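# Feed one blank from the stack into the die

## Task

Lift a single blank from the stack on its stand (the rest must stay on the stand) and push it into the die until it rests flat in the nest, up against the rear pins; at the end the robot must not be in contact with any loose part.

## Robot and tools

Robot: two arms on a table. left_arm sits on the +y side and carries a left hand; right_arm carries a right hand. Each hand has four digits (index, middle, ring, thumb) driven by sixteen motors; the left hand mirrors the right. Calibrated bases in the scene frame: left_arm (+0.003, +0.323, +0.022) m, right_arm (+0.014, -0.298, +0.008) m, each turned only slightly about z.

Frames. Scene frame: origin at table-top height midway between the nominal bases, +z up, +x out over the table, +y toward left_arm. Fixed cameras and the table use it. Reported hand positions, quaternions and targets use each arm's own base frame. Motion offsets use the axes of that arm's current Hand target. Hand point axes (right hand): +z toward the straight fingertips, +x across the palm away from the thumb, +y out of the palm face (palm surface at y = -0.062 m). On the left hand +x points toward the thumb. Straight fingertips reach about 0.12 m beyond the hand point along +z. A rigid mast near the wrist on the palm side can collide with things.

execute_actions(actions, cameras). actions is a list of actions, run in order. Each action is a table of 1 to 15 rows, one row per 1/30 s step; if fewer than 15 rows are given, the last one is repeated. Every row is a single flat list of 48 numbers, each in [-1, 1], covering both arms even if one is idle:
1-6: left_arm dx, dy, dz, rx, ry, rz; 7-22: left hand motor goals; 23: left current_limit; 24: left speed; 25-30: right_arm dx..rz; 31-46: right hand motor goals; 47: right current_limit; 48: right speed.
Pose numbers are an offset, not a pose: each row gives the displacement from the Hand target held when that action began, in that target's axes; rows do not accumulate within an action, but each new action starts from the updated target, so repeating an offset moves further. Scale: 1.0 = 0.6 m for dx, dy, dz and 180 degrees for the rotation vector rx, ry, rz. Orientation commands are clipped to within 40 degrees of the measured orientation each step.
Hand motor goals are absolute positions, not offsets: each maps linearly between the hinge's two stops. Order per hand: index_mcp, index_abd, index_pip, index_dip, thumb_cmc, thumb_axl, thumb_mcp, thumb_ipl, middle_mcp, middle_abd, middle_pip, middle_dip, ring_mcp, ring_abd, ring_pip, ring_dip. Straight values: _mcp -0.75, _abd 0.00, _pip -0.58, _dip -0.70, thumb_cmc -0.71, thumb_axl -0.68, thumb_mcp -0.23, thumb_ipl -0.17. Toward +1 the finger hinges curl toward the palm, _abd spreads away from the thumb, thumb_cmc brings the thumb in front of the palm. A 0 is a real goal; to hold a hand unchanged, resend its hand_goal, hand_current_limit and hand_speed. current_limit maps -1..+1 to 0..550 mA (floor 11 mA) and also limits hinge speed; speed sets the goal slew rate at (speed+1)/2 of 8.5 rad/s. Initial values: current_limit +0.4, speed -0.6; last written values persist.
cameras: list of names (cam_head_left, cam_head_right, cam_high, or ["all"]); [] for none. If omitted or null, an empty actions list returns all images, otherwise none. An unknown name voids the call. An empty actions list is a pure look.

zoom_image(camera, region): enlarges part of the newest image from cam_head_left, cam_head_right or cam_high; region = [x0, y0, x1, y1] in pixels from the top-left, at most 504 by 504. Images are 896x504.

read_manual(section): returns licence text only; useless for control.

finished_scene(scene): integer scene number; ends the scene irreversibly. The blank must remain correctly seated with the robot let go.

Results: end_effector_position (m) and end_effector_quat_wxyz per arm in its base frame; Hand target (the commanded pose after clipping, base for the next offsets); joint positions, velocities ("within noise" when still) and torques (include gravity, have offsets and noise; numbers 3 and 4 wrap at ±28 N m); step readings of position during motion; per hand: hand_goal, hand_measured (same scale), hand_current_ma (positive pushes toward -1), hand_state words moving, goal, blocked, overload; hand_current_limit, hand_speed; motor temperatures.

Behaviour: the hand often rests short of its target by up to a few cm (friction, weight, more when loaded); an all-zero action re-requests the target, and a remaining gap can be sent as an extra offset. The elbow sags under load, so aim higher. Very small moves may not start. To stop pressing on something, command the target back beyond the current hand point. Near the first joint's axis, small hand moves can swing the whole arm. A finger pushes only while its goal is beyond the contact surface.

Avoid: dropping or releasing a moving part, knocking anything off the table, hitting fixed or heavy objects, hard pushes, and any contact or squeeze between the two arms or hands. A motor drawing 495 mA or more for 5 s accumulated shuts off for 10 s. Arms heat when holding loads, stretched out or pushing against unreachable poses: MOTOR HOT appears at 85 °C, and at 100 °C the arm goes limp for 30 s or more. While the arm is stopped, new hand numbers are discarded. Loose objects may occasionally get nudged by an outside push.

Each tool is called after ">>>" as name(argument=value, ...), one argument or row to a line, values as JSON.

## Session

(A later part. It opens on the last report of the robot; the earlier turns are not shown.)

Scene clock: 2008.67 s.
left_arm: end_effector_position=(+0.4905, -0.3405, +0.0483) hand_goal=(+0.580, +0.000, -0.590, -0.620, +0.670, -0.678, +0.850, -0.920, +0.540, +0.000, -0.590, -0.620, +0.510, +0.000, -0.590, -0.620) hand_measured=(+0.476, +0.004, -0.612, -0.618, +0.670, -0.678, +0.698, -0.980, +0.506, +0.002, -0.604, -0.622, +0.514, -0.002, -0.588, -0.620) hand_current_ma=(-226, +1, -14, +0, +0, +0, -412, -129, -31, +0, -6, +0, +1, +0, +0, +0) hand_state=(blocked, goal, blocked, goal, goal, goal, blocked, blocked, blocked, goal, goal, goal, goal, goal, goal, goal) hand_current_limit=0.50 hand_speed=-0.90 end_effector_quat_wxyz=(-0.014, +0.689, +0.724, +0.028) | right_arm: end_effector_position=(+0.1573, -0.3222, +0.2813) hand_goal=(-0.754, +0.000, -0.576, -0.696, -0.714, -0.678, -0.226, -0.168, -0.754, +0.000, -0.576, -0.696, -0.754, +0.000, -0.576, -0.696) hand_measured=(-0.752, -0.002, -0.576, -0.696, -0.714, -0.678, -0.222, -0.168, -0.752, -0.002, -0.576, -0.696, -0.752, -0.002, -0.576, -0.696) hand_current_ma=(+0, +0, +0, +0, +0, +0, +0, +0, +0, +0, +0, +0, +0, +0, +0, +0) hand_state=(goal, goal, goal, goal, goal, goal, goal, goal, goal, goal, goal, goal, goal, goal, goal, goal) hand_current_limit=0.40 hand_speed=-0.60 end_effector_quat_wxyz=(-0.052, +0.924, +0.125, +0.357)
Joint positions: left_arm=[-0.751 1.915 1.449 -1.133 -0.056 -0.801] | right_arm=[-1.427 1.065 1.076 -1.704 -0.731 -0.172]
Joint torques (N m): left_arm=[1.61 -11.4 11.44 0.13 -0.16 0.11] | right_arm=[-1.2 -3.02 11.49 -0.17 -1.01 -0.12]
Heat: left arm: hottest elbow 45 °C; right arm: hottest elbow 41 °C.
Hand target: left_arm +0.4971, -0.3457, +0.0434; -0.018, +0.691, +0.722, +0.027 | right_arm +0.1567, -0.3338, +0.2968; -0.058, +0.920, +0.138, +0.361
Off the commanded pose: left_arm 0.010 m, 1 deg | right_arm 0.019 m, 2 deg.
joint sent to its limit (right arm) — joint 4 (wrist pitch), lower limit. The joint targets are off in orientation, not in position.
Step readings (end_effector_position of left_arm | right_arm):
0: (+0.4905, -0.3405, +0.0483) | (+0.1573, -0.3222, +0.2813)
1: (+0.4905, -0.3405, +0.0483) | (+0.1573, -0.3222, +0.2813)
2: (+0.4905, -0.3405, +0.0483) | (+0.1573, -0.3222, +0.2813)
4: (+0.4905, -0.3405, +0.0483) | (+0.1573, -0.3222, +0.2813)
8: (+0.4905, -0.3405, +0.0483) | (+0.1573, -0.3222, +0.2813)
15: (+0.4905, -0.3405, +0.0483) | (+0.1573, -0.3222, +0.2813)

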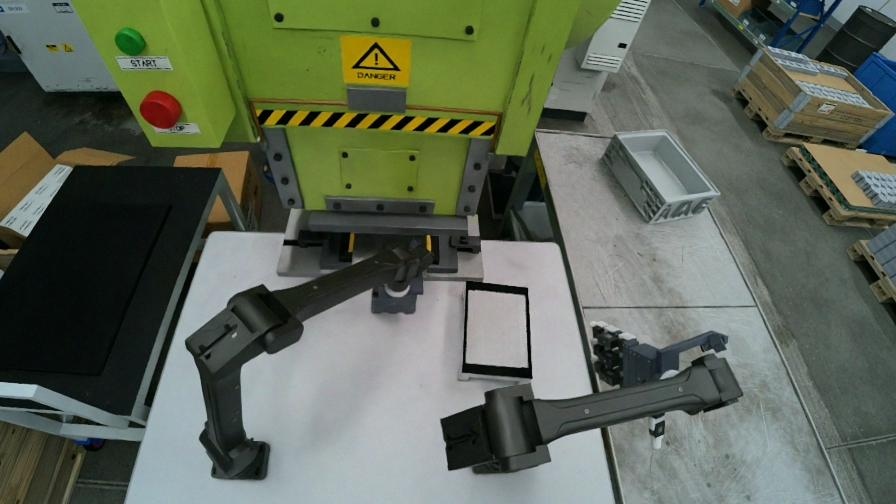

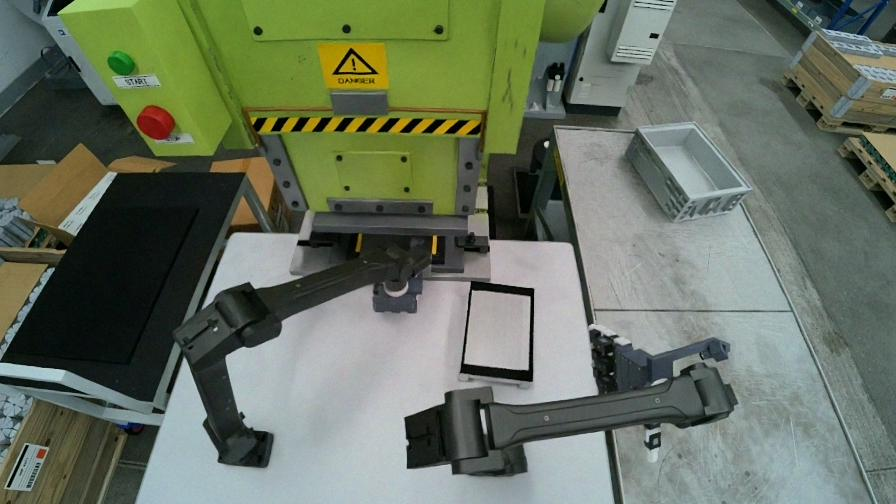

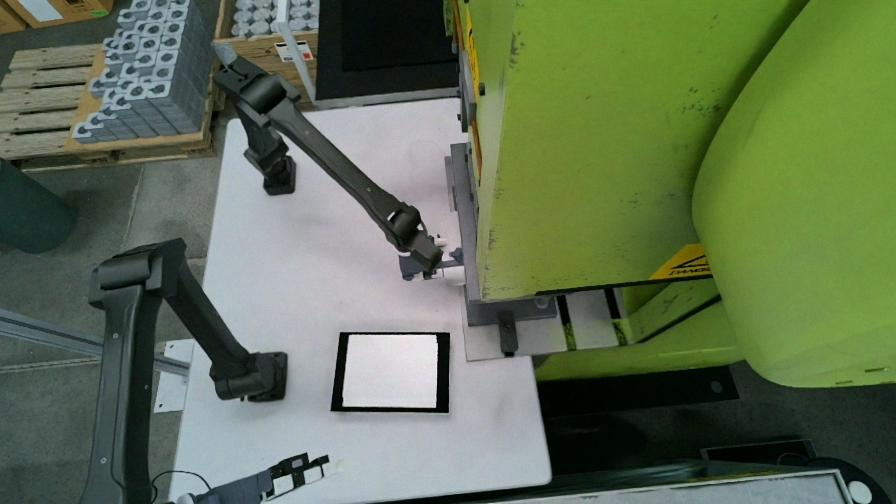

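>>> execute_actions(
  actions=[
    [[0,0,-0.022,0.0,0.0,0.0,0.52,0,-0.6,-0.62,0.671,-0.678,0.78,-0.94,0.52,0,-0.6,-0.62,0.51,0,-0.59,-0.62,0.5,-0.9,0,0,0,0,0,0,-0.754,0,-0.576,-0.696,-0.714,-0.678,-0.226,-0.168,-0.754,0,-0.576,-0.696,-0.754,0,-0.576,-0.696,0.4,-0.6]],
  ],
)

Scene clock: 2055.17 s.
left_arm: end_effector_position=(+0.4900, -0.3401, +0.0507) hand_goal=(+0.520, +0.000, -0.600, -0.620, +0.670, -0.678, +0.780, -0.940, +0.520, +0.000, -0.600, -0.620, +0.510, +0.000, -0.590, -0.620) hand_measured=(+0.474, +0.004, -0.618, -0.616, +0.670, -0.678, +0.698, -0.984, +0.504, +0.002, -0.606, -0.622, +0.506, -0.002, -0.588, -0.620) hand_current_ma=(-53, +1, -9, +0, +0, +0, -206, -74, -8, +0, -1, +0, -1, +0, +0, +0) hand_state=(blocked, goal, goal, goal, goal, goal, blocked, blocked, goal, goal, goal, goal, goal, goal, goal, goal) hand_current_limit=0.50 hand_speed=-0.90 end_effector_quat_wxyz=(-0.018, +0.689, +0.724, +0.028) | right_arm: end_effector_position=(+0.1573, -0.3222, +0.2813) hand_goal=(-0.754, +0.000, -0.576, -0.696, -0.714, -0.678, -0.226, -0.168, -0.754, +0.000, -0.576, -0.696, -0.754, +0.000, -0.576, -0.696) hand_measured=(-0.752, -0.002, -0.576, -0.696, -0.714, -0.678, -0.222, -0.168, -0.752, -0.002, -0.576, -0.696, -0.752, -0.002, -0.576, -0.696) hand_current_ma=(+0, +0, +0, +0, +0, +0, +0, +0, +0, +0, +0, +0, +0, +0, +0, +0) hand_state=(goal, goal, goal, goal, goal, goal, goal, goal, goal, goal, goal, goal, goal, goal, goal, goal) hand_current_limit=0.40 hand_speed=-0.60 end_effector_quat_wxyz=(-0.052, +0.924, +0.125, +0.357)
Joint positions: left_arm=[-0.751 1.915 1.457 -1.149 -0.056 -0.801] | right_arm=[-1.427 1.065 1.076 -1.704 -0.731 -0.172]
Joint torques (N m): left_arm=[1.49 -12.34 12.18 -0.43 -0.16 0.1] | right_arm=[-1.26 -3.02 11.47 -0.18 -1.01 -0.12]
Heat: left arm: hottest elbow 46 °C; right arm: hottest elbow 41 °C.
Hand target: left_arm +0.4970, -0.3465, +0.0565; -0.018, +0.691, +0.722, +0.027 | right_arm +0.1567, -0.3338, +0.2968; -0.058, +0.920, +0.138, +0.361
Off the commanded pose: left_arm 0.011 m, 0 deg | right_arm 0.019 m, 2 deg.
joint sent to its limit (right arm) — joint 4 (wrist pitch), lower limit. The joint targets are off in orientation, not in position.
Step readings (end_effector_position of left_arm | right_arm):
0: (+0.4905, -0.3405, +0.0483) | (+0.1573, -0.3222, +0.2813)
1: (+0.4905, -0.3405, +0.0483) | (+0.1573, -0.3222, +0.2813)
2: (+0.4906, -0.3406, +0.0484) | (+0.1573, -0.3222, +0.2813)
4: (+0.4905, -0.3405, +0.0490) | (+0.1573, -0.3222, +0.2813)
8: (+0.4903, -0.3403, +0.0504) | (+0.1573, -0.3222, +0.2813)
15: (+0.4901, -0.3402, +0.0508) | (+0.1573, -0.3222, +0.2813)

>>> execute_actions(
  actions=[
    [[0,0,0,0.0,0.0,0.0,0.49,0,-0.61,-0.62,0.671,-0.678,0.72,-0.96,0.5,0,-0.6,-0.62,0.5,0,-0.59,-0.62,0.5,-0.9,0,0,0,0,0,0,-0.754,0,-0.576,-0.696,-0.714,-0.678,-0.226,-0.168,-0.754,0,-0.576,-0.696,-0.754,0,-0.576,-0.696,0.4,-0.6]],
    [[0,0,0,0.0,0.0,0.0,0.475,0,-0.61,-0.62,0.671,-0.678,0.68,-0.98,0.49,0,-0.6,-0.62,0.49,0,-0.59,-0.62,0.5,-0.9,0,0,0,0,0,0,-0.754,0,-0.576,-0.696,-0.714,-0.678,-0.226,-0.168,-0.754,0,-0.576,-0.696,-0.754,0,-0.576,-0.696,0.4,-0.6]],
  ],
  cameras=["cam_head_left","cam_head_right","cam_high"],
)

>>> zoom_image(
  camera="cam_head_left",
  region=[335, 225, 385, 275],
)

>>> zoom_image(
  camera="cam_head_right",
  region=[395, 240, 445, 290],
)

>>> zoom_image(
  camera="cam_high",
  region=[420, 220, 500, 300],
)

Scene clock: 2074.63 s.
left_arm: end_effector_position=(+0.4883, -0.3385, +0.0504) hand_goal=(+0.474, +0.000, -0.610, -0.620, +0.670, -0.678, +0.680, -0.980, +0.490, +0.000, -0.600, -0.620, +0.490, +0.000, -0.590, -0.620) hand_measured=(+0.464, +0.004, -0.618, -0.618, +0.672, -0.678, +0.682, -0.982, +0.484, +0.002, -0.604, -0.622, +0.502, +0.000, -0.582, -0.616) hand_current_ma=(-4, +0, -2, +0, +0, +0, +0, -1, -2, +0, -1, +0, +5, +0, +3, +1) hand_state=(goal, goal, goal, goal, goal, goal, goal, goal, goal, goal, goal, goal, goal, goal, goal, goal) hand_current_limit=0.50 hand_speed=-0.90 end_effector_quat_wxyz=(-0.023, +0.689, +0.724, +0.028) | right_arm: end_effector_position=(+0.1573, -0.3222, +0.2813) hand_goal=(-0.754, +0.000, -0.576, -0.696, -0.714, -0.678, -0.226, -0.168, -0.754, +0.000, -0.576, -0.696, -0.754, +0.000, -0.576, -0.696) hand_measured=(-0.752, -0.002, -0.576, -0.696, -0.714, -0.678, -0.222, -0.168, -0.752, -0.002, -0.576, -0.696, -0.752, -0.002, -0.576, -0.696) hand_current_ma=(+0, +0, +0, +0, +0, +0, +0, +0, +0, +0, +0, +0, +0, +0, +0, +0) hand_state=(goal, goal, goal, goal, goal, goal, goal, goal, goal, goal, goal, goal, goal, goal, goal, goal) hand_current_limit=0.40 hand_speed=-0.60 end_effector_quat_wxyz=(-0.052, +0.924, +0.125, +0.357)
Joint positions: left_arm=[-0.751 1.915 1.457 -1.158 -0.056 -0.801] | right_arm=[-1.427 1.065 1.076 -1.704 -0.731 -0.172]
Joint torques (N m): left_arm=[1.49 -12.4 12.15 -0.08 -0.16 0.09] | right_arm=[-1.2 -3.02 11.47 -0.17 -1.01 -0.12]
Heat: left arm: hottest elbow 45 °C; right arm: hottest elbow 41 °C.
Hand target: left_arm +0.4970, -0.3465, +0.0565; -0.018, +0.691, +0.722, +0.027 | right_arm +0.1567, -0.3338, +0.2968; -0.058, +0.920, +0.138, +0.361
Off the commanded pose: left_arm 0.013 m, 1 deg | right_arm 0.019 m, 2 deg.
joint sent to its limit (right arm) — joint 4 (wrist pitch), lower limit. The joint targets are off in orientation, not in position.
Step readings (end_effector_position of left_arm | right_arm):
0: (+0.4900, -0.3401, +0.0507) | (+0.1573, -0.3222, +0.2813)
1: (+0.4900, -0.3401, +0.0507) | (+0.1573, -0.3222, +0.2813)
2: (+0.4900, -0.3401, +0.0507) | (+0.1573, -0.3222, +0.2813)
4: (+0.4899, -0.3400, +0.0507) | (+0.1573, -0.3222, +0.2813)
8: (+0.4898, -0.3398, +0.0507) | (+0.1573, -0.3222, +0.2813)
15: (+0.4898, -0.3398, +0.0507) | (+0.1573, -0.3222, +0.2813)
16: (+0.4898, -0.3398, +0.0507) | (+0.1573, -0.3222, +0.2813)
17: (+0.4897, -0.3398, +0.0507) | (+0.1573, -0.3222, +0.2813)
19: (+0.4893, -0.3394, +0.0506) | (+0.1573, -0.3222, +0.2813)
23: (+0.4885, -0.3386, +0.0505) | (+0.1573, -0.3222, +0.2813)
30: (+0.4883, -0.3385, +0.0504) | (+0.1573, -0.3222, +0.2813)

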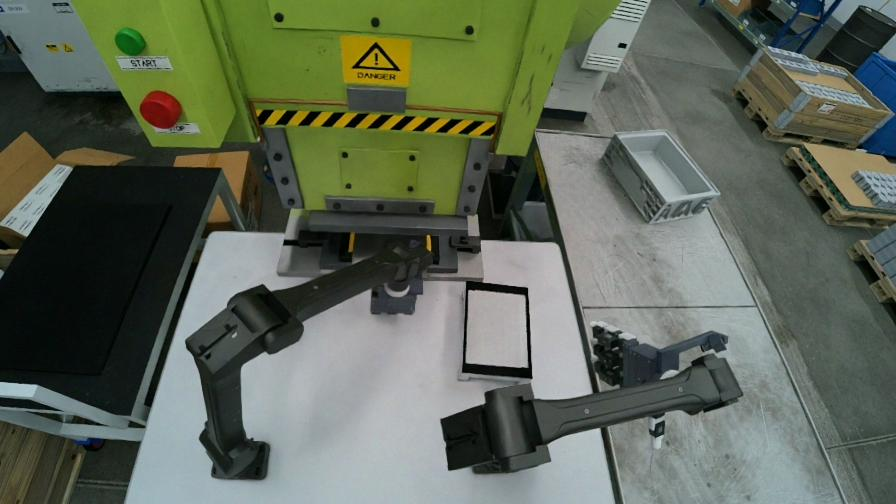

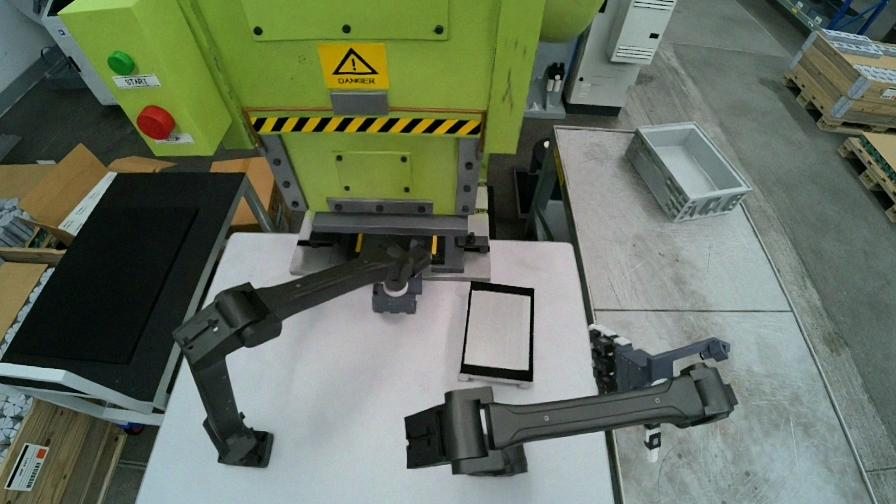

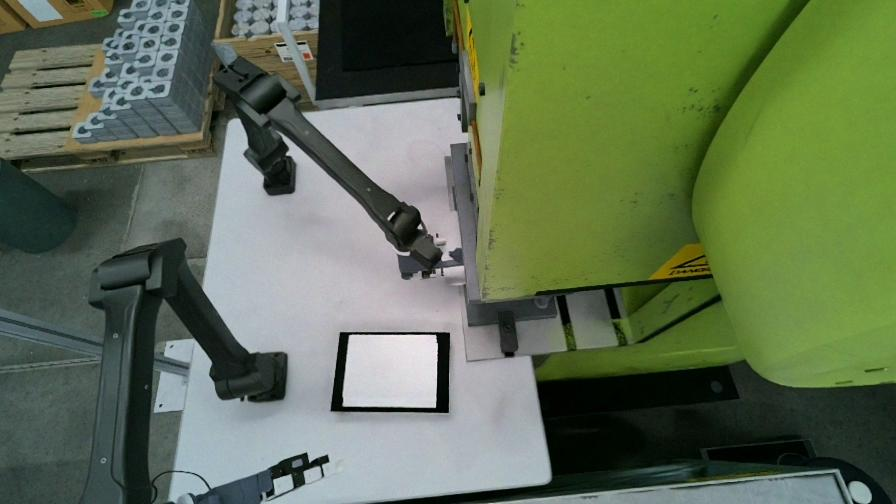

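Scaled by 10.080.

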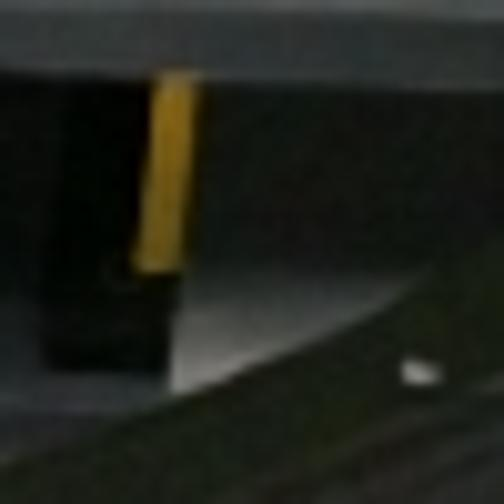

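Scaled by 10.080.

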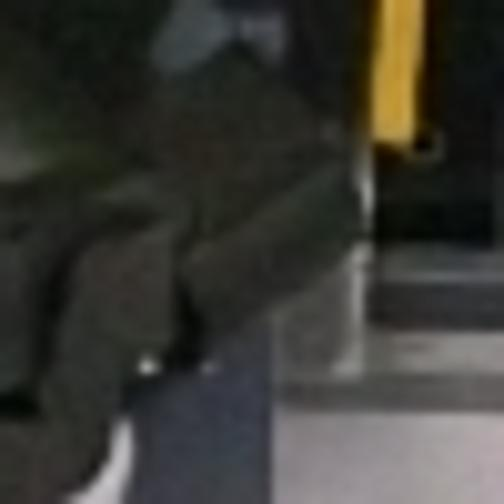

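Scaled by 6.300.

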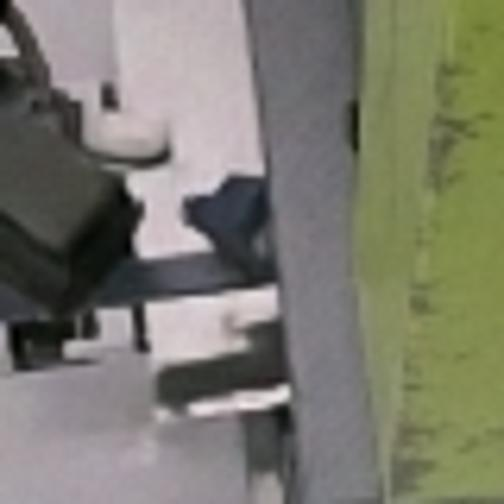

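>>> execute_actions(
  actions=[
    [[0,0,0,0.0,0.0,0.0,0.45,0,-0.61,-0.62,0.671,-0.678,0.6,-0.99,0.46,0,-0.6,-0.62,0.47,0,-0.59,-0.62,0.5,-0.9,0,0,0,0,0,0,-0.754,0,-0.576,-0.696,-0.714,-0.678,-0.226,-0.168,-0.754,0,-0.576,-0.696,-0.754,0,-0.576,-0.696,0.4,-0.6]],
  ],
  cameras=["cam_head_left","cam_head_right","cam_high"],
)

>>> zoom_image(
  camera="cam_head_left",
  region=[335, 225, 385, 275],
)

>>> zoom_image(
  camera="cam_head_right",
  region=[395, 240, 445, 290],
)

>>> zoom_image(
  camera="cam_high",
  region=[420, 220, 500, 300],
)

Scene clock: 2089.50 s.
left_arm: end_effector_position=(+0.4883, -0.3385, +0.0504) hand_goal=(+0.450, +0.000, -0.610, -0.620, +0.670, -0.678, +0.600, -0.990, +0.460, +0.000, -0.600, -0.620, +0.470, +0.000, -0.590, -0.620) hand_measured=(+0.444, +0.004, -0.618, -0.618, +0.672, -0.678, +0.606, -0.986, +0.474, +0.002, -0.596, -0.618, +0.500, +0.000, -0.580, -0.616) hand_current_ma=(-2, +0, -2, +0, +0, +0, +2, +1, +6, +0, +1, +0, +25, +0, +3, +1) hand_state=(goal, goal, goal, goal, goal, goal, goal, goal, goal, goal, goal, goal, blocked, goal, goal, goal) hand_current_limit=0.50 hand_speed=-0.90 end_effector_quat_wxyz=(-0.023, +0.689, +0.724, +0.028) | right_arm: end_effector_position=(+0.1573, -0.3222, +0.2813) hand_goal=(-0.754, +0.000, -0.576, -0.696, -0.714, -0.678, -0.226, -0.168, -0.754, +0.000, -0.576, -0.696, -0.754, +0.000, -0.576, -0.696) hand_measured=(-0.752, -0.002, -0.576, -0.696, -0.714, -0.678, -0.222, -0.168, -0.752, -0.002, -0.576, -0.696, -0.752, -0.002, -0.576, -0.696) hand_current_ma=(+0, +0, +0, +0, +0, +0, +0, +0, +0, +0, +0, +0, +0, +0, +0, +0) hand_state=(goal, goal, goal, goal, goal, goal, goal, goal, goal, goal, goal, goal, goal, goal, goal, goal) hand_current_limit=0.40 hand_speed=-0.60 end_effector_quat_wxyz=(-0.052, +0.924, +0.125, +0.357)
Joint positions: left_arm=[-0.751 1.915 1.457 -1.158 -0.056 -0.801] | right_arm=[-1.427 1.065 1.076 -1.704 -0.731 -0.172]
Joint torques (N m): left_arm=[1.49 -12.34 12.15 -0.1 -0.17 0.09] | right_arm=[-1.26 -3.02 11.47 -0.17 -1.01 -0.12]
Heat: left arm: hottest elbow 45 °C; right arm: hottest elbow 41 °C.
Hand target: left_arm +0.4970, -0.3465, +0.0565; -0.018, +0.691, +0.722, +0.027 | right_arm +0.1567, -0.3338, +0.2968; -0.058, +0.920, +0.138, +0.361
Off the commanded pose: left_arm 0.013 m, 1 deg | right_arm 0.019 m, 2 deg.
joint sent to its limit (right arm) — joint 4 (wrist pitch), lower limit. The joint targets are off in orientation, not in position.
Step readings (end_effector_position of left_arm | right_arm):
0: (+0.4883, -0.3385, +0.0504) | (+0.1573, -0.3222, +0.2813)
1: (+0.4883, -0.3385, +0.0504) | (+0.1573, -0.3222, +0.2813)
2: (+0.4883, -0.3385, +0.0504) | (+0.1573, -0.3222, +0.2813)
4: (+0.4883, -0.3385, +0.0504) | (+0.1573, -0.3222, +0.2813)
8: (+0.4883, -0.3385, +0.0504) | (+0.1573, -0.3222, +0.2813)
15: (+0.4883, -0.3385, +0.0504) | (+0.1573, -0.3222, +0.2813)

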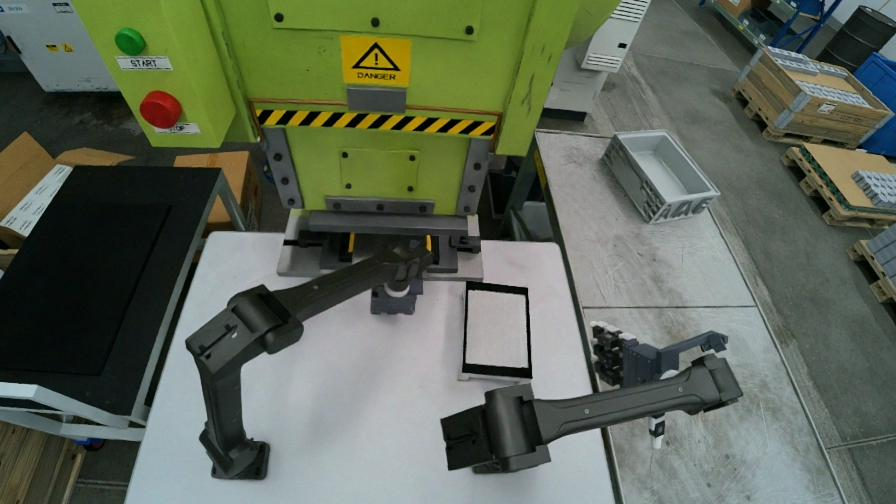

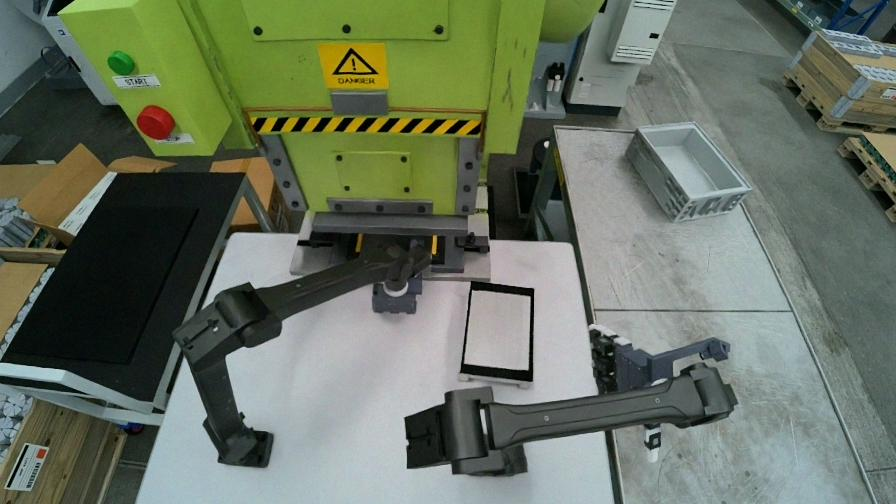

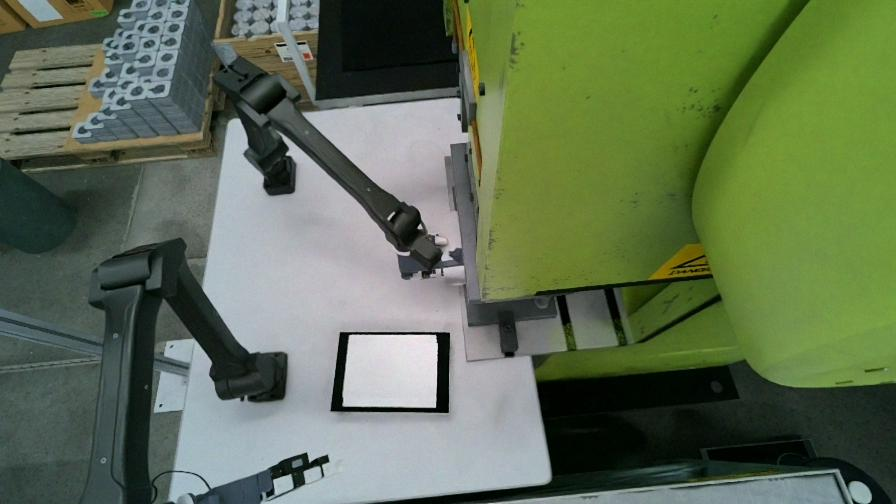

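Scaled by 10.080.

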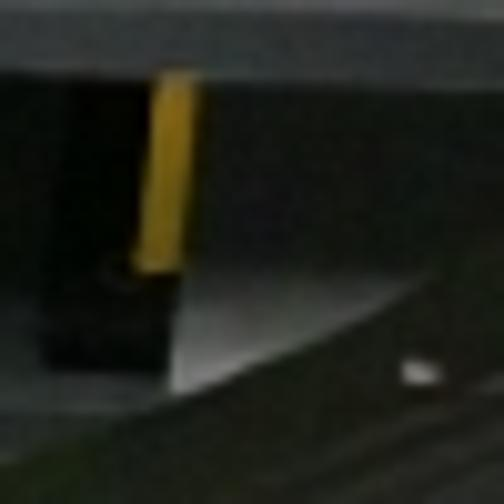

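Scaled by 10.080.

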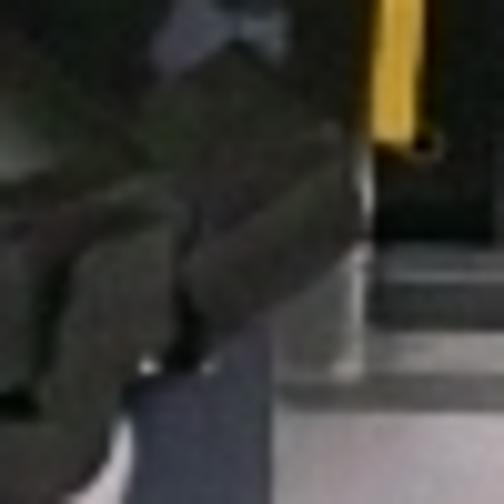

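Scaled by 6.300.

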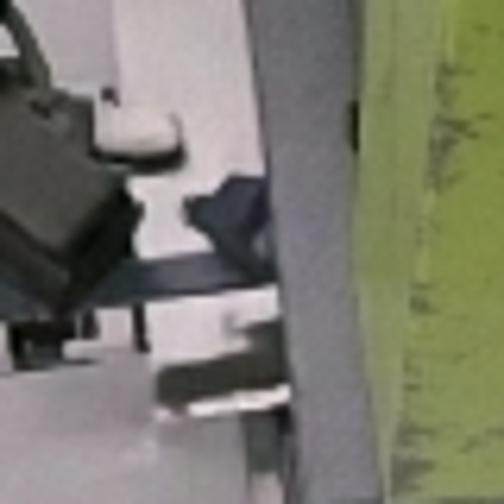

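>>> execute_actions(
  actions=[
    [[0,0,0,0.0,0.0,0.0,0.43,0,-0.61,-0.62,0.671,-0.678,0.35,-0.9,0.455,0,-0.6,-0.62,0.49,0,-0.59,-0.62,0.5,-0.85,0,0,0,0,0,0,-0.754,0,-0.576,-0.696,-0.714,-0.678,-0.226,-0.168,-0.754,0,-0.576,-0.696,-0.754,0,-0.576,-0.696,0.4,-0.6]],
    [[0,-0.012,0,0.0,0.0,0.0,0.43,0,-0.61,-0.62,0.671,-0.678,0.3,-0.8,0.455,0,-0.6,-0.62,0.49,0,-0.59,-0.62,0.5,-0.85,0,0,0,0,0,0,-0.754,0,-0.576,-0.696,-0.714,-0.678,-0.226,-0.168,-0.754,0,-0.576,-0.696,-0.754,0,-0.576,-0.696,0.4,-0.6]],
  ],
  cameras=["cam_head_left","cam_head_right","cam_high"],
)

>>> zoom_image(
  camera="cam_head_left",
  region=[335, 225, 385, 275],
)

>>> zoom_image(
  camera="cam_head_right",
  region=[395, 240, 445, 290],
)

>>> zoom_image(
  camera="cam_high",
  region=[420, 220, 500, 300],
)

Scene clock: 2114.53 s.
left_arm: end_effector_position=(+0.4873, -0.3385, +0.0503) hand_goal=(+0.430, +0.000, -0.610, -0.620, +0.670, -0.678, +0.300, -0.800, +0.454, +0.000, -0.600, -0.620, +0.490, +0.000, -0.590, -0.620) hand_measured=(+0.424, +0.002, -0.612, -0.618, +0.672, -0.678, +0.310, -0.802, +0.468, +0.002, -0.594, -0.618, +0.500, +0.000, -0.580, -0.616) hand_current_ma=(-2, +0, +0, +0, +0, +0, +4, +0, +6, +0, +1, +0, +4, +0, +3, +1) hand_state=(goal, goal, goal, goal, goal, goal, goal, goal, goal, goal, goal, goal, goal, goal, goal, goal) hand_current_limit=0.50 hand_speed=-0.85 end_effector_quat_wxyz=(-0.025, +0.690, +0.723, +0.028) | right_arm: end_effector_position=(+0.1573, -0.3222, +0.2813) hand_goal=(-0.754, +0.000, -0.576, -0.696, -0.714, -0.678, -0.226, -0.168, -0.754, +0.000, -0.576, -0.696, -0.754, +0.000, -0.576, -0.696) hand_measured=(-0.752, -0.002, -0.576, -0.696, -0.714, -0.678, -0.222, -0.168, -0.752, -0.002, -0.576, -0.696, -0.752, -0.002, -0.576, -0.696) hand_current_ma=(+0, +0, +0, +0, +0, +0, +0, +0, +0, +0, +0, +0, +0, +0, +0, +0) hand_state=(goal, goal, goal, goal, goal, goal, goal, goal, goal, goal, goal, goal, goal, goal, goal, goal) hand_current_limit=0.40 hand_speed=-0.60 end_effector_quat_wxyz=(-0.052, +0.924, +0.125, +0.357)
Joint positions: left_arm=[-0.753 1.915 1.457 -1.162 -0.056 -0.801] | right_arm=[-1.427 1.065 1.076 -1.704 -0.731 -0.172]
Joint torques (N m): left_arm=[0.97 -13.1 10.61 0.27 -0.15 0] | right_arm=[-1.2 -3.02 11.48 -0.18 -1.01 -0.12]
Heat: left arm: hottest elbow 45 °C; right arm: hottest elbow 41 °C.
Hand target: left_arm +0.4897, -0.3467, +0.0564; -0.018, +0.691, +0.722, +0.027 | right_arm +0.1567, -0.3338, +0.2968; -0.058, +0.920, +0.138, +0.361
Off the commanded pose: left_arm 0.011 m, 1 deg | right_arm 0.019 m, 2 deg.
joint sent to its limit (right arm) — joint 4 (wrist pitch), lower limit. The joint targets are off in orientation, not in position.
Step readings (end_effector_position of left_arm | right_arm):
0: (+0.4883, -0.3385, +0.0504) | (+0.1573, -0.3222, +0.2813)
1: (+0.4883, -0.3385, +0.0504) | (+0.1573, -0.3222, +0.2813)
2: (+0.4883, -0.3385, +0.0504) | (+0.1573, -0.3222, +0.2813)
4: (+0.4883, -0.3384, +0.0504) | (+0.1573, -0.3222, +0.2813)
8: (+0.4879, -0.3381, +0.0503) | (+0.1573, -0.3222, +0.2813)
15: (+0.4877, -0.3379, +0.0503) | (+0.1573, -0.3222, +0.2813)
16: (+0.4877, -0.3379, +0.0503) | (+0.1573, -0.3222, +0.2813)
17: (+0.4877, -0.3379, +0.0503) | (+0.1573, -0.3222, +0.2813)
19: (+0.4877, -0.3379, +0.0503) | (+0.1573, -0.3222, +0.2813)
23: (+0.4876, -0.3381, +0.0503) | (+0.1573, -0.3222, +0.2813)
30: (+0.4873, -0.3385, +0.0503) | (+0.1573, -0.3222, +0.2813)

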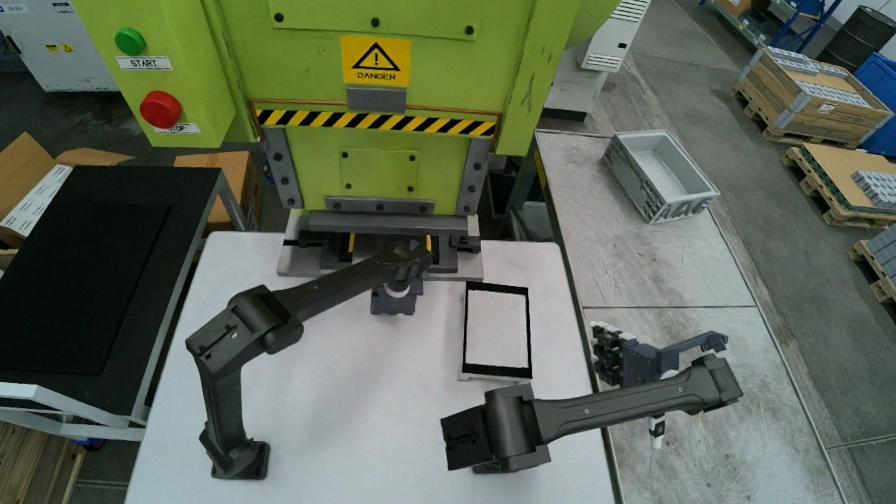

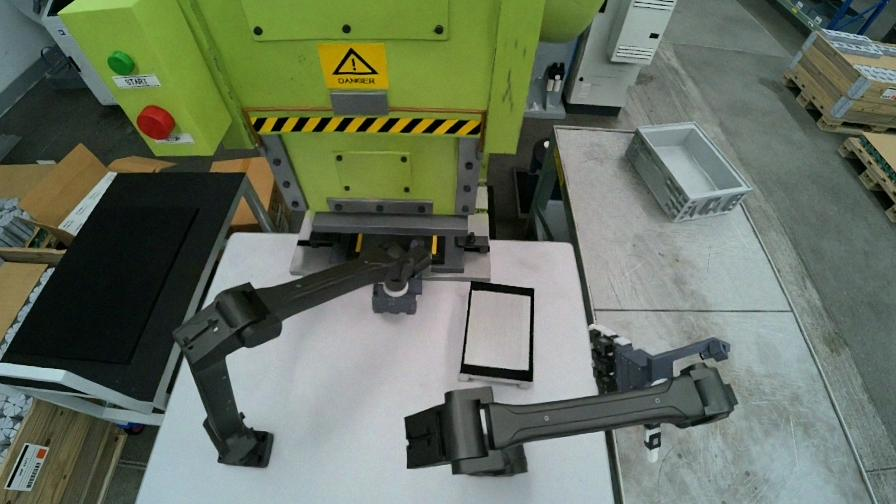

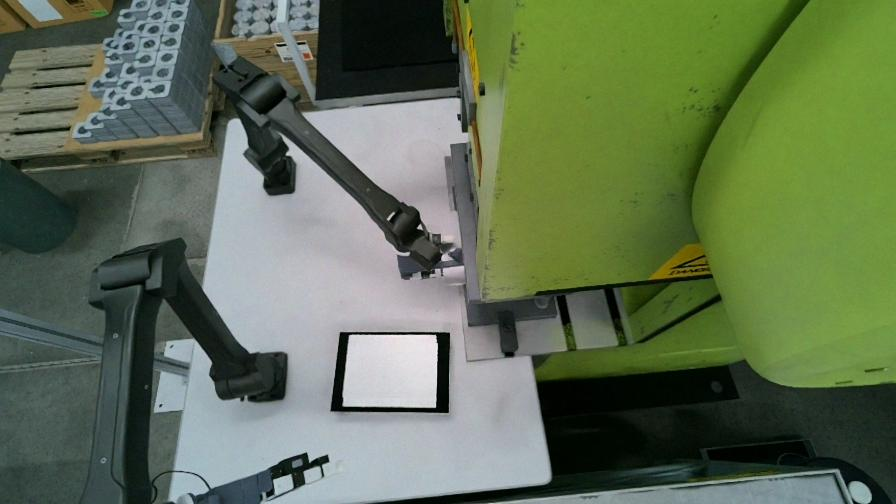

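Scaled by 10.080.

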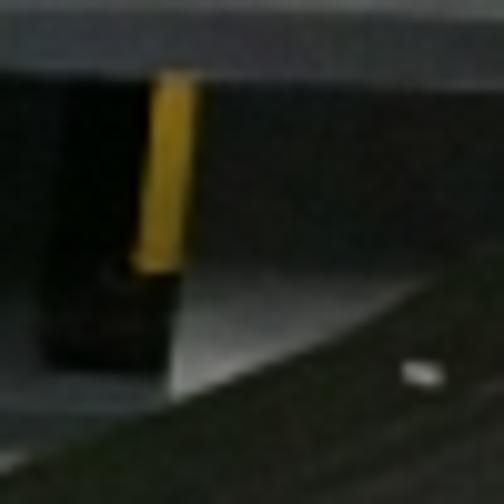

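Scaled by 10.080.

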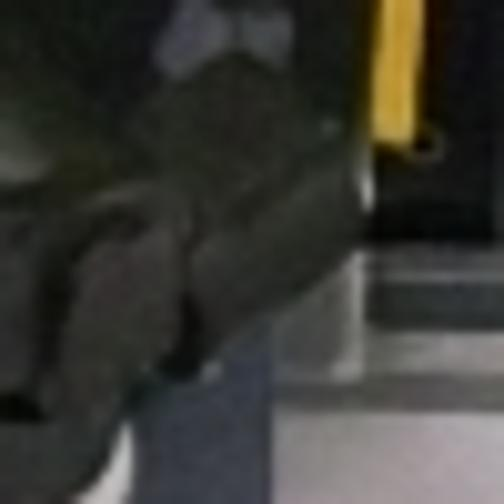

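Scaled by 6.300.

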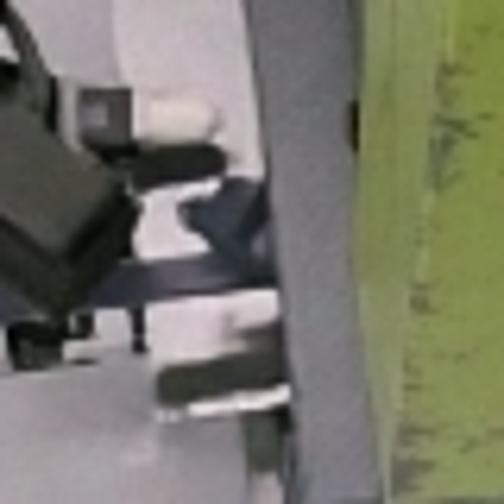

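>>> execute_actions(
  actions=[
    [[0,-0.03,0,0.0,0.0,0.0,0.43,0,-0.61,-0.62,0.671,-0.678,0.3,-0.8,0.455,0,-0.6,-0.62,0.49,0,-0.59,-0.62,0.5,-0.85,0,0,0,0,0,0,-0.754,0,-0.576,-0.696,-0.714,-0.678,-0.226,-0.168,-0.754,0,-0.576,-0.696,-0.754,0,-0.576,-0.696,0.4,-0.6]],
  ],
  cameras=["cam_head_left","cam_head_right","cam_high"],
)

>>> zoom_image(
  camera="cam_head_left",
  region=[335, 225, 385, 275],
)

>>> zoom_image(
  camera="cam_head_right",
  region=[395, 240, 445, 290],
)

>>> zoom_image(
  camera="cam_high",
  region=[420, 220, 500, 300],
)

Scene clock: 2126.27 s.
left_arm: end_effector_position=(+0.4706, -0.3428, +0.0412) hand_goal=(+0.430, +0.000, -0.610, -0.620, +0.670, -0.678, +0.300, -0.800, +0.454, +0.000, -0.600, -0.620, +0.490, +0.000, -0.590, -0.620) hand_measured=(+0.422, +0.002, -0.612, -0.618, +0.672, -0.678, +0.308, -0.802, +0.446, +0.002, -0.600, -0.618, +0.482, +0.000, -0.590, -0.618) hand_current_ma=(-2, +0, +0, +0, +0, +0, +4, +0, -2, +0, +0, +0, -2, +0, +0, +0) hand_state=(goal, goal, goal, goal, goal, goal, goal, goal, goal, goal, goal, goal, goal, goal, goal, goal) hand_current_limit=0.50 hand_speed=-0.85 end_effector_quat_wxyz=(-0.036, +0.695, +0.718, +0.027) | right_arm: end_effector_position=(+0.1573, -0.3222, +0.2813) hand_goal=(-0.754, +0.000, -0.576, -0.696, -0.714, -0.678, -0.226, -0.168, -0.754, +0.000, -0.576, -0.696, -0.754, +0.000, -0.576, -0.696) hand_measured=(-0.752, -0.002, -0.576, -0.696, -0.714, -0.678, -0.222, -0.168, -0.752, -0.002, -0.576, -0.696, -0.752, -0.002, -0.576, -0.696) hand_current_ma=(+0, +0, +0, +0, +0, +0, +0, +0, +0, +0, +0, +0, +0, +0, +0, +0) hand_state=(goal, goal, goal, goal, goal, goal, goal, goal, goal, goal, goal, goal, goal, goal, goal, goal) hand_current_limit=0.40 hand_speed=-0.60 end_effector_quat_wxyz=(-0.052, +0.924, +0.125, +0.357)
Joint positions: left_arm=[-0.778 1.915 1.432 -1.162 -0.053 -0.813] | right_arm=[-1.427 1.065 1.076 -1.704 -0.731 -0.172]
Joint torques (N m): left_arm=[1.08 -14.86 8.65 0.79 -0.2 -0.11] | right_arm=[-1.2 -2.96 11.47 -0.18 -1.01 -0.12]
Heat: left arm: hottest elbow 45 °C; right arm: hottest elbow 41 °C.
Hand target: left_arm +0.4717, -0.3476, +0.0562; -0.018, +0.691, +0.722, +0.026 | right_arm +0.1567, -0.3338, +0.2968; -0.058, +0.920, +0.138, +0.361
Off the commanded pose: left_arm 0.016 m, 2 deg | right_arm 0.019 m, 2 deg.
joint sent to its limit (right arm) — joint 4 (wrist pitch), lower limit. The joint targets are off in orientation, not in position.
Step readings (end_effector_position of left_arm | right_arm):
0: (+0.4873, -0.3385, +0.0503) | (+0.1573, -0.3222, +0.2813)
1: (+0.4872, -0.3387, +0.0503) | (+0.1573, -0.3222, +0.2813)
2: (+0.4867, -0.3394, +0.0503) | (+0.1573, -0.3222, +0.2813)
4: (+0.4848, -0.3413, +0.0500) | (+0.1573, -0.3222, +0.2813)
8: (+0.4771, -0.3424, +0.0453) | (+0.1573, -0.3222, +0.2813)
15: (+0.4708, -0.3427, +0.0412) | (+0.1573, -0.3222, +0.2813)

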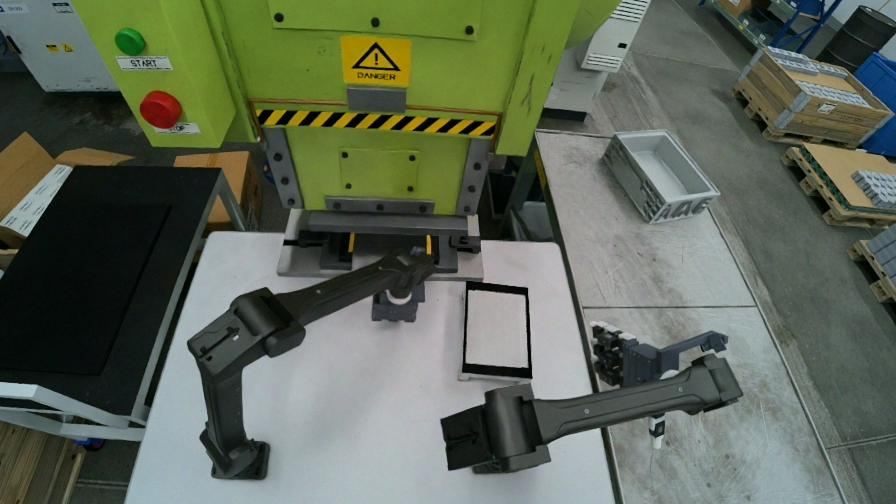

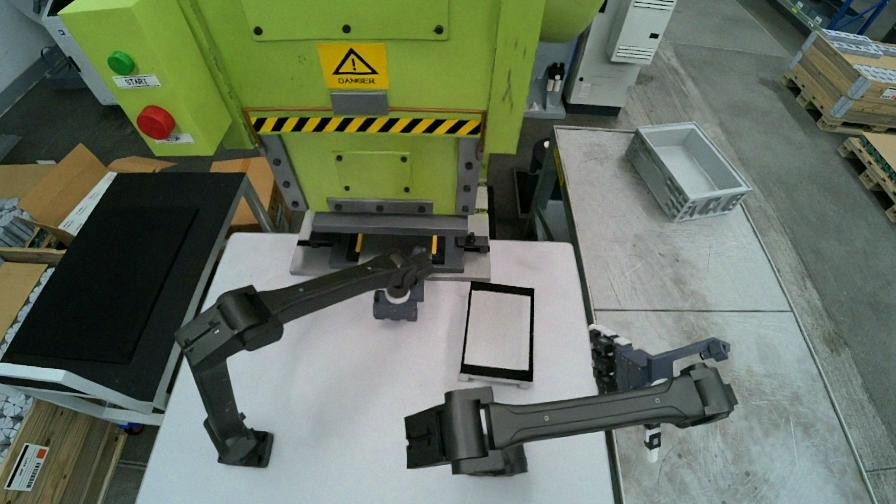

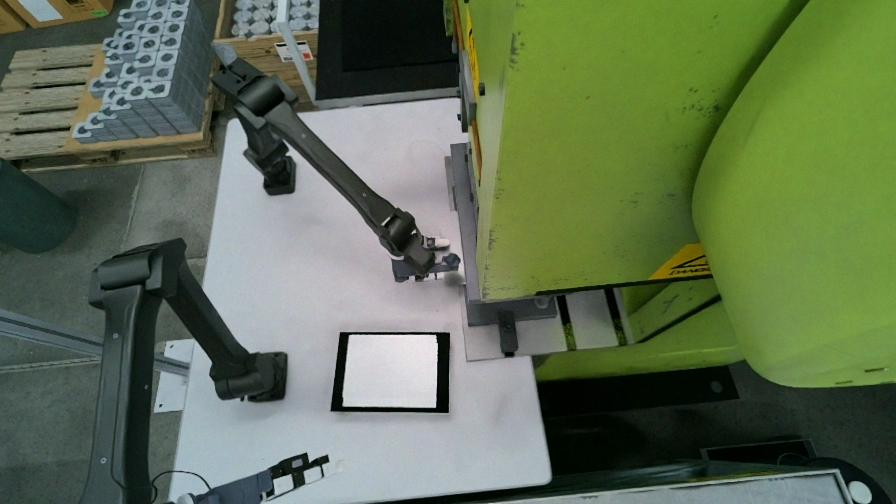

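Scaled by 10.080.

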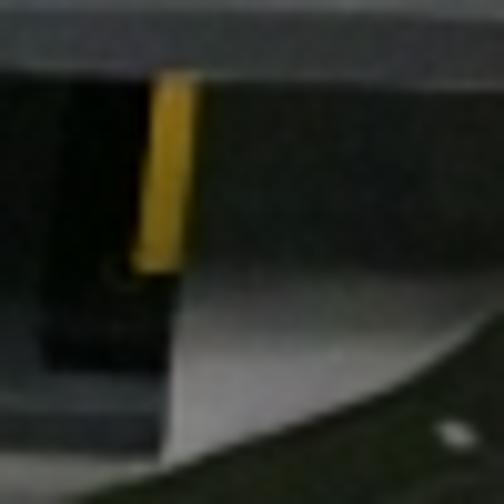

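Scaled by 10.080.

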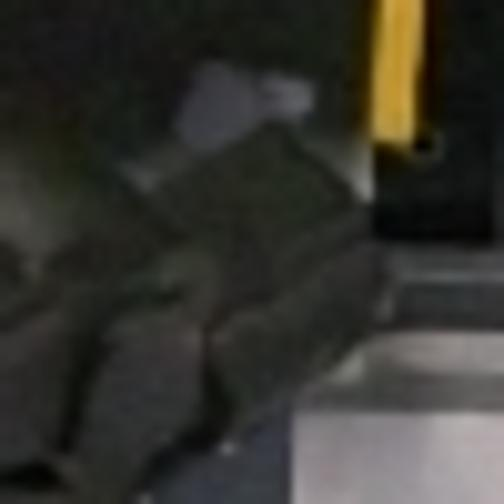

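Scaled by 6.300.

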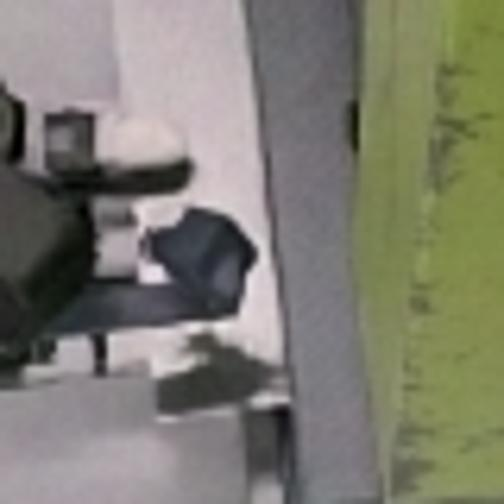

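>>> execute_actions(
  actions=[
    [[0,-0.02,0,0.0,0.0,0.0,0.42,0,-0.61,-0.62,0.671,-0.678,0.0,-0.6,0.44,0,-0.6,-0.62,0.46,0,-0.59,-0.62,0.5,-0.8,0,0,0,0,0,0,-0.754,0,-0.576,-0.696,-0.714,-0.678,-0.226,-0.168,-0.754,0,-0.576,-0.696,-0.754,0,-0.576,-0.696,0.4,-0.6]],
    [[0,-0.035,0,0.0,0.0,0.0,0.42,0,-0.61,-0.62,0.671,-0.678,-0.2,-0.5,0.44,0,-0.6,-0.62,0.46,0,-0.59,-0.62,0.5,-0.8,0,0,0,0,0,0,-0.754,0,-0.576,-0.696,-0.714,-0.678,-0.226,-0.168,-0.754,0,-0.576,-0.696,-0.754,0,-0.576,-0.696,0.4,-0.6]],
  ],
  cameras=["cam_head_left","cam_high"],
)

>>> zoom_image(
  camera="cam_high",
  region=[420, 220, 500, 300],
)

>>> zoom_image(
  camera="cam_head_left",
  region=[335, 225, 435, 305],
)

Scene clock: 2141.27 s.
left_arm: end_effector_position=(+0.4367, -0.3453, +0.0406) hand_goal=(+0.420, +0.000, -0.610, -0.620, +0.670, -0.678, -0.200, -0.500, +0.440, +0.000, -0.600, -0.620, +0.460, +0.000, -0.590, -0.620) hand_measured=(+0.414, +0.002, -0.612, -0.618, +0.672, -0.678, -0.188, -0.502, +0.432, +0.002, -0.600, -0.618, +0.452, +0.000, -0.590, -0.618) hand_current_ma=(-2, +0, +0, +0, +0, +0, +6, +0, -2, +0, +0, +0, -2, +0, +0, +0) hand_state=(goal, goal, goal, goal, goal, goal, goal, goal, goal, goal, goal, goal, goal, goal, goal, goal) hand_current_limit=0.50 hand_speed=-0.80 end_effector_quat_wxyz=(-0.039, +0.695, +0.717, +0.027) | right_arm: end_effector_position=(+0.1573, -0.3222, +0.2813) hand_goal=(-0.754, +0.000, -0.576, -0.696, -0.714, -0.678, -0.226, -0.168, -0.754, +0.000, -0.576, -0.696, -0.754, +0.000, -0.576, -0.696) hand_measured=(-0.752, -0.002, -0.576, -0.696, -0.714, -0.678, -0.222, -0.168, -0.752, -0.002, -0.576, -0.696, -0.752, -0.002, -0.576, -0.696) hand_current_ma=(+0, +0, +0, +0, +0, +0, +0, +0, +0, +0, +0, +0, +0, +0, +0, +0) hand_state=(goal, goal, goal, goal, goal, goal, goal, goal, goal, goal, goal, goal, goal, goal, goal, goal) hand_current_limit=0.40 hand_speed=-0.60 end_effector_quat_wxyz=(-0.052, +0.924, +0.125, +0.357)
Joint positions: left_arm=[-0.827 1.869 1.359 -1.142 -0.05 -0.859] | right_arm=[-1.427 1.065 1.076 -1.704 -0.731 -0.172]
Joint torques (N m): left_arm=[1.26 -14.56 8.25 0.96 -0.26 -0.11] | right_arm=[-1.26 -3.02 11.48 -0.18 -1.02 -0.12]
Heat: left arm: hottest elbow 44 °C; right arm: hottest elbow 41 °C.
Hand target: left_arm +0.4389, -0.3491, +0.0559; -0.018, +0.691, +0.722, +0.026 | right_arm +0.1567, -0.3338, +0.2968; -0.058, +0.920, +0.138, +0.361
Off the commanded pose: left_arm 0.016 m, 3 deg | right_arm 0.019 m, 2 deg.
joint sent to its limit (right arm) — joint 4 (wrist pitch), lower limit. The joint targets are off in orientation, not in position.
Step readings (end_effector_position of left_arm | right_arm):
0: (+0.4706, -0.3427, +0.0412) | (+0.1573, -0.3222, +0.2813)
1: (+0.4706, -0.3427, +0.0412) | (+0.1573, -0.3222, +0.2813)
2: (+0.4702, -0.3429, +0.0412) | (+0.1573, -0.3222, +0.2813)
4: (+0.4668, -0.3434, +0.0403) | (+0.1573, -0.3222, +0.2813)
8: (+0.4611, -0.3404, +0.0383) | (+0.1573, -0.3222, +0.2813)
15: (+0.4585, -0.3416, +0.0387) | (+0.1573, -0.3222, +0.2813)
16: (+0.4584, -0.3414, +0.0388) | (+0.1573, -0.3222, +0.2813)
17: (+0.4582, -0.3414, +0.0390) | (+0.1573, -0.3222, +0.2813)
19: (+0.4540, -0.3402, +0.0388) | (+0.1573, -0.3222, +0.2813)
23: (+0.4416, -0.3405, +0.0388) | (+0.1573, -0.3222, +0.2813)
30: (+0.4367, -0.3455, +0.0406) | (+0.1573, -0.3222, +0.2813)
Images, in order (width x height): cam_head_left 896x504, cam_high 896x504.

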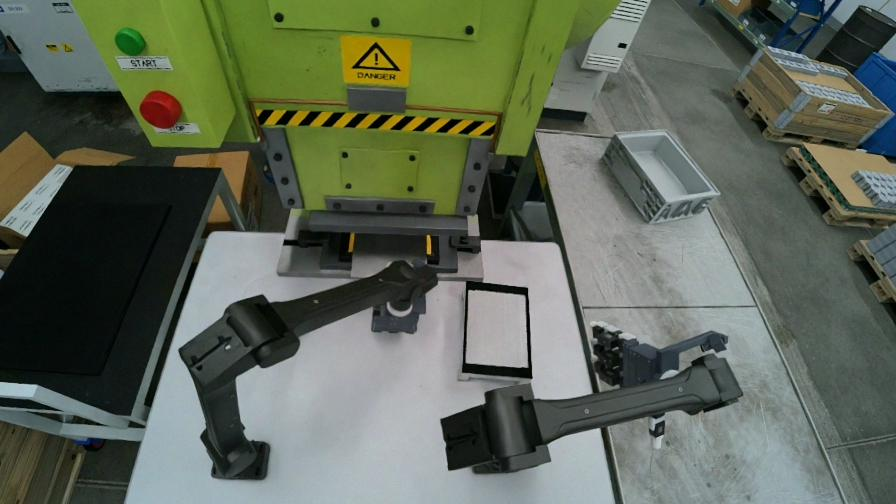

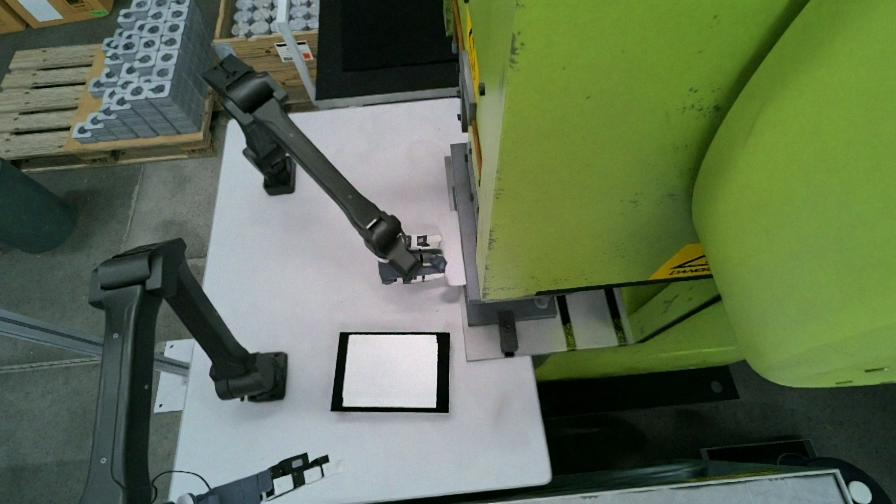

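Scaled by 6.300.

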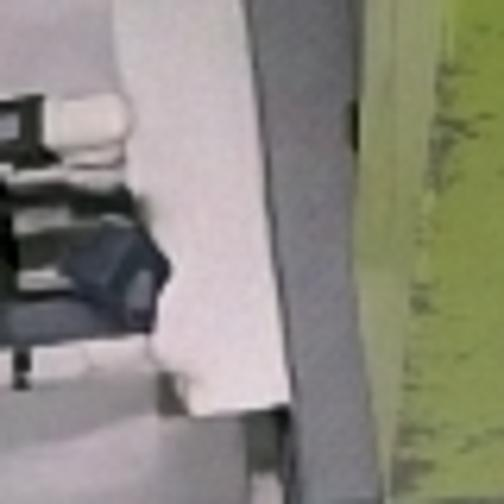

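Scaled by 5.040.

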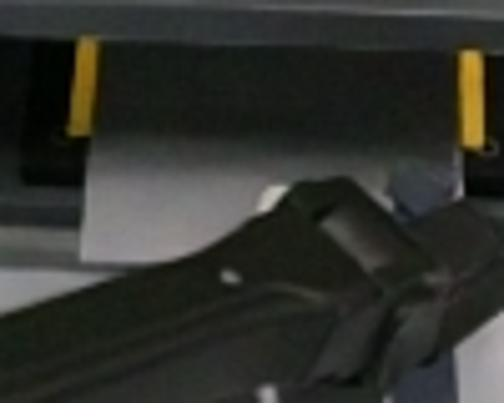

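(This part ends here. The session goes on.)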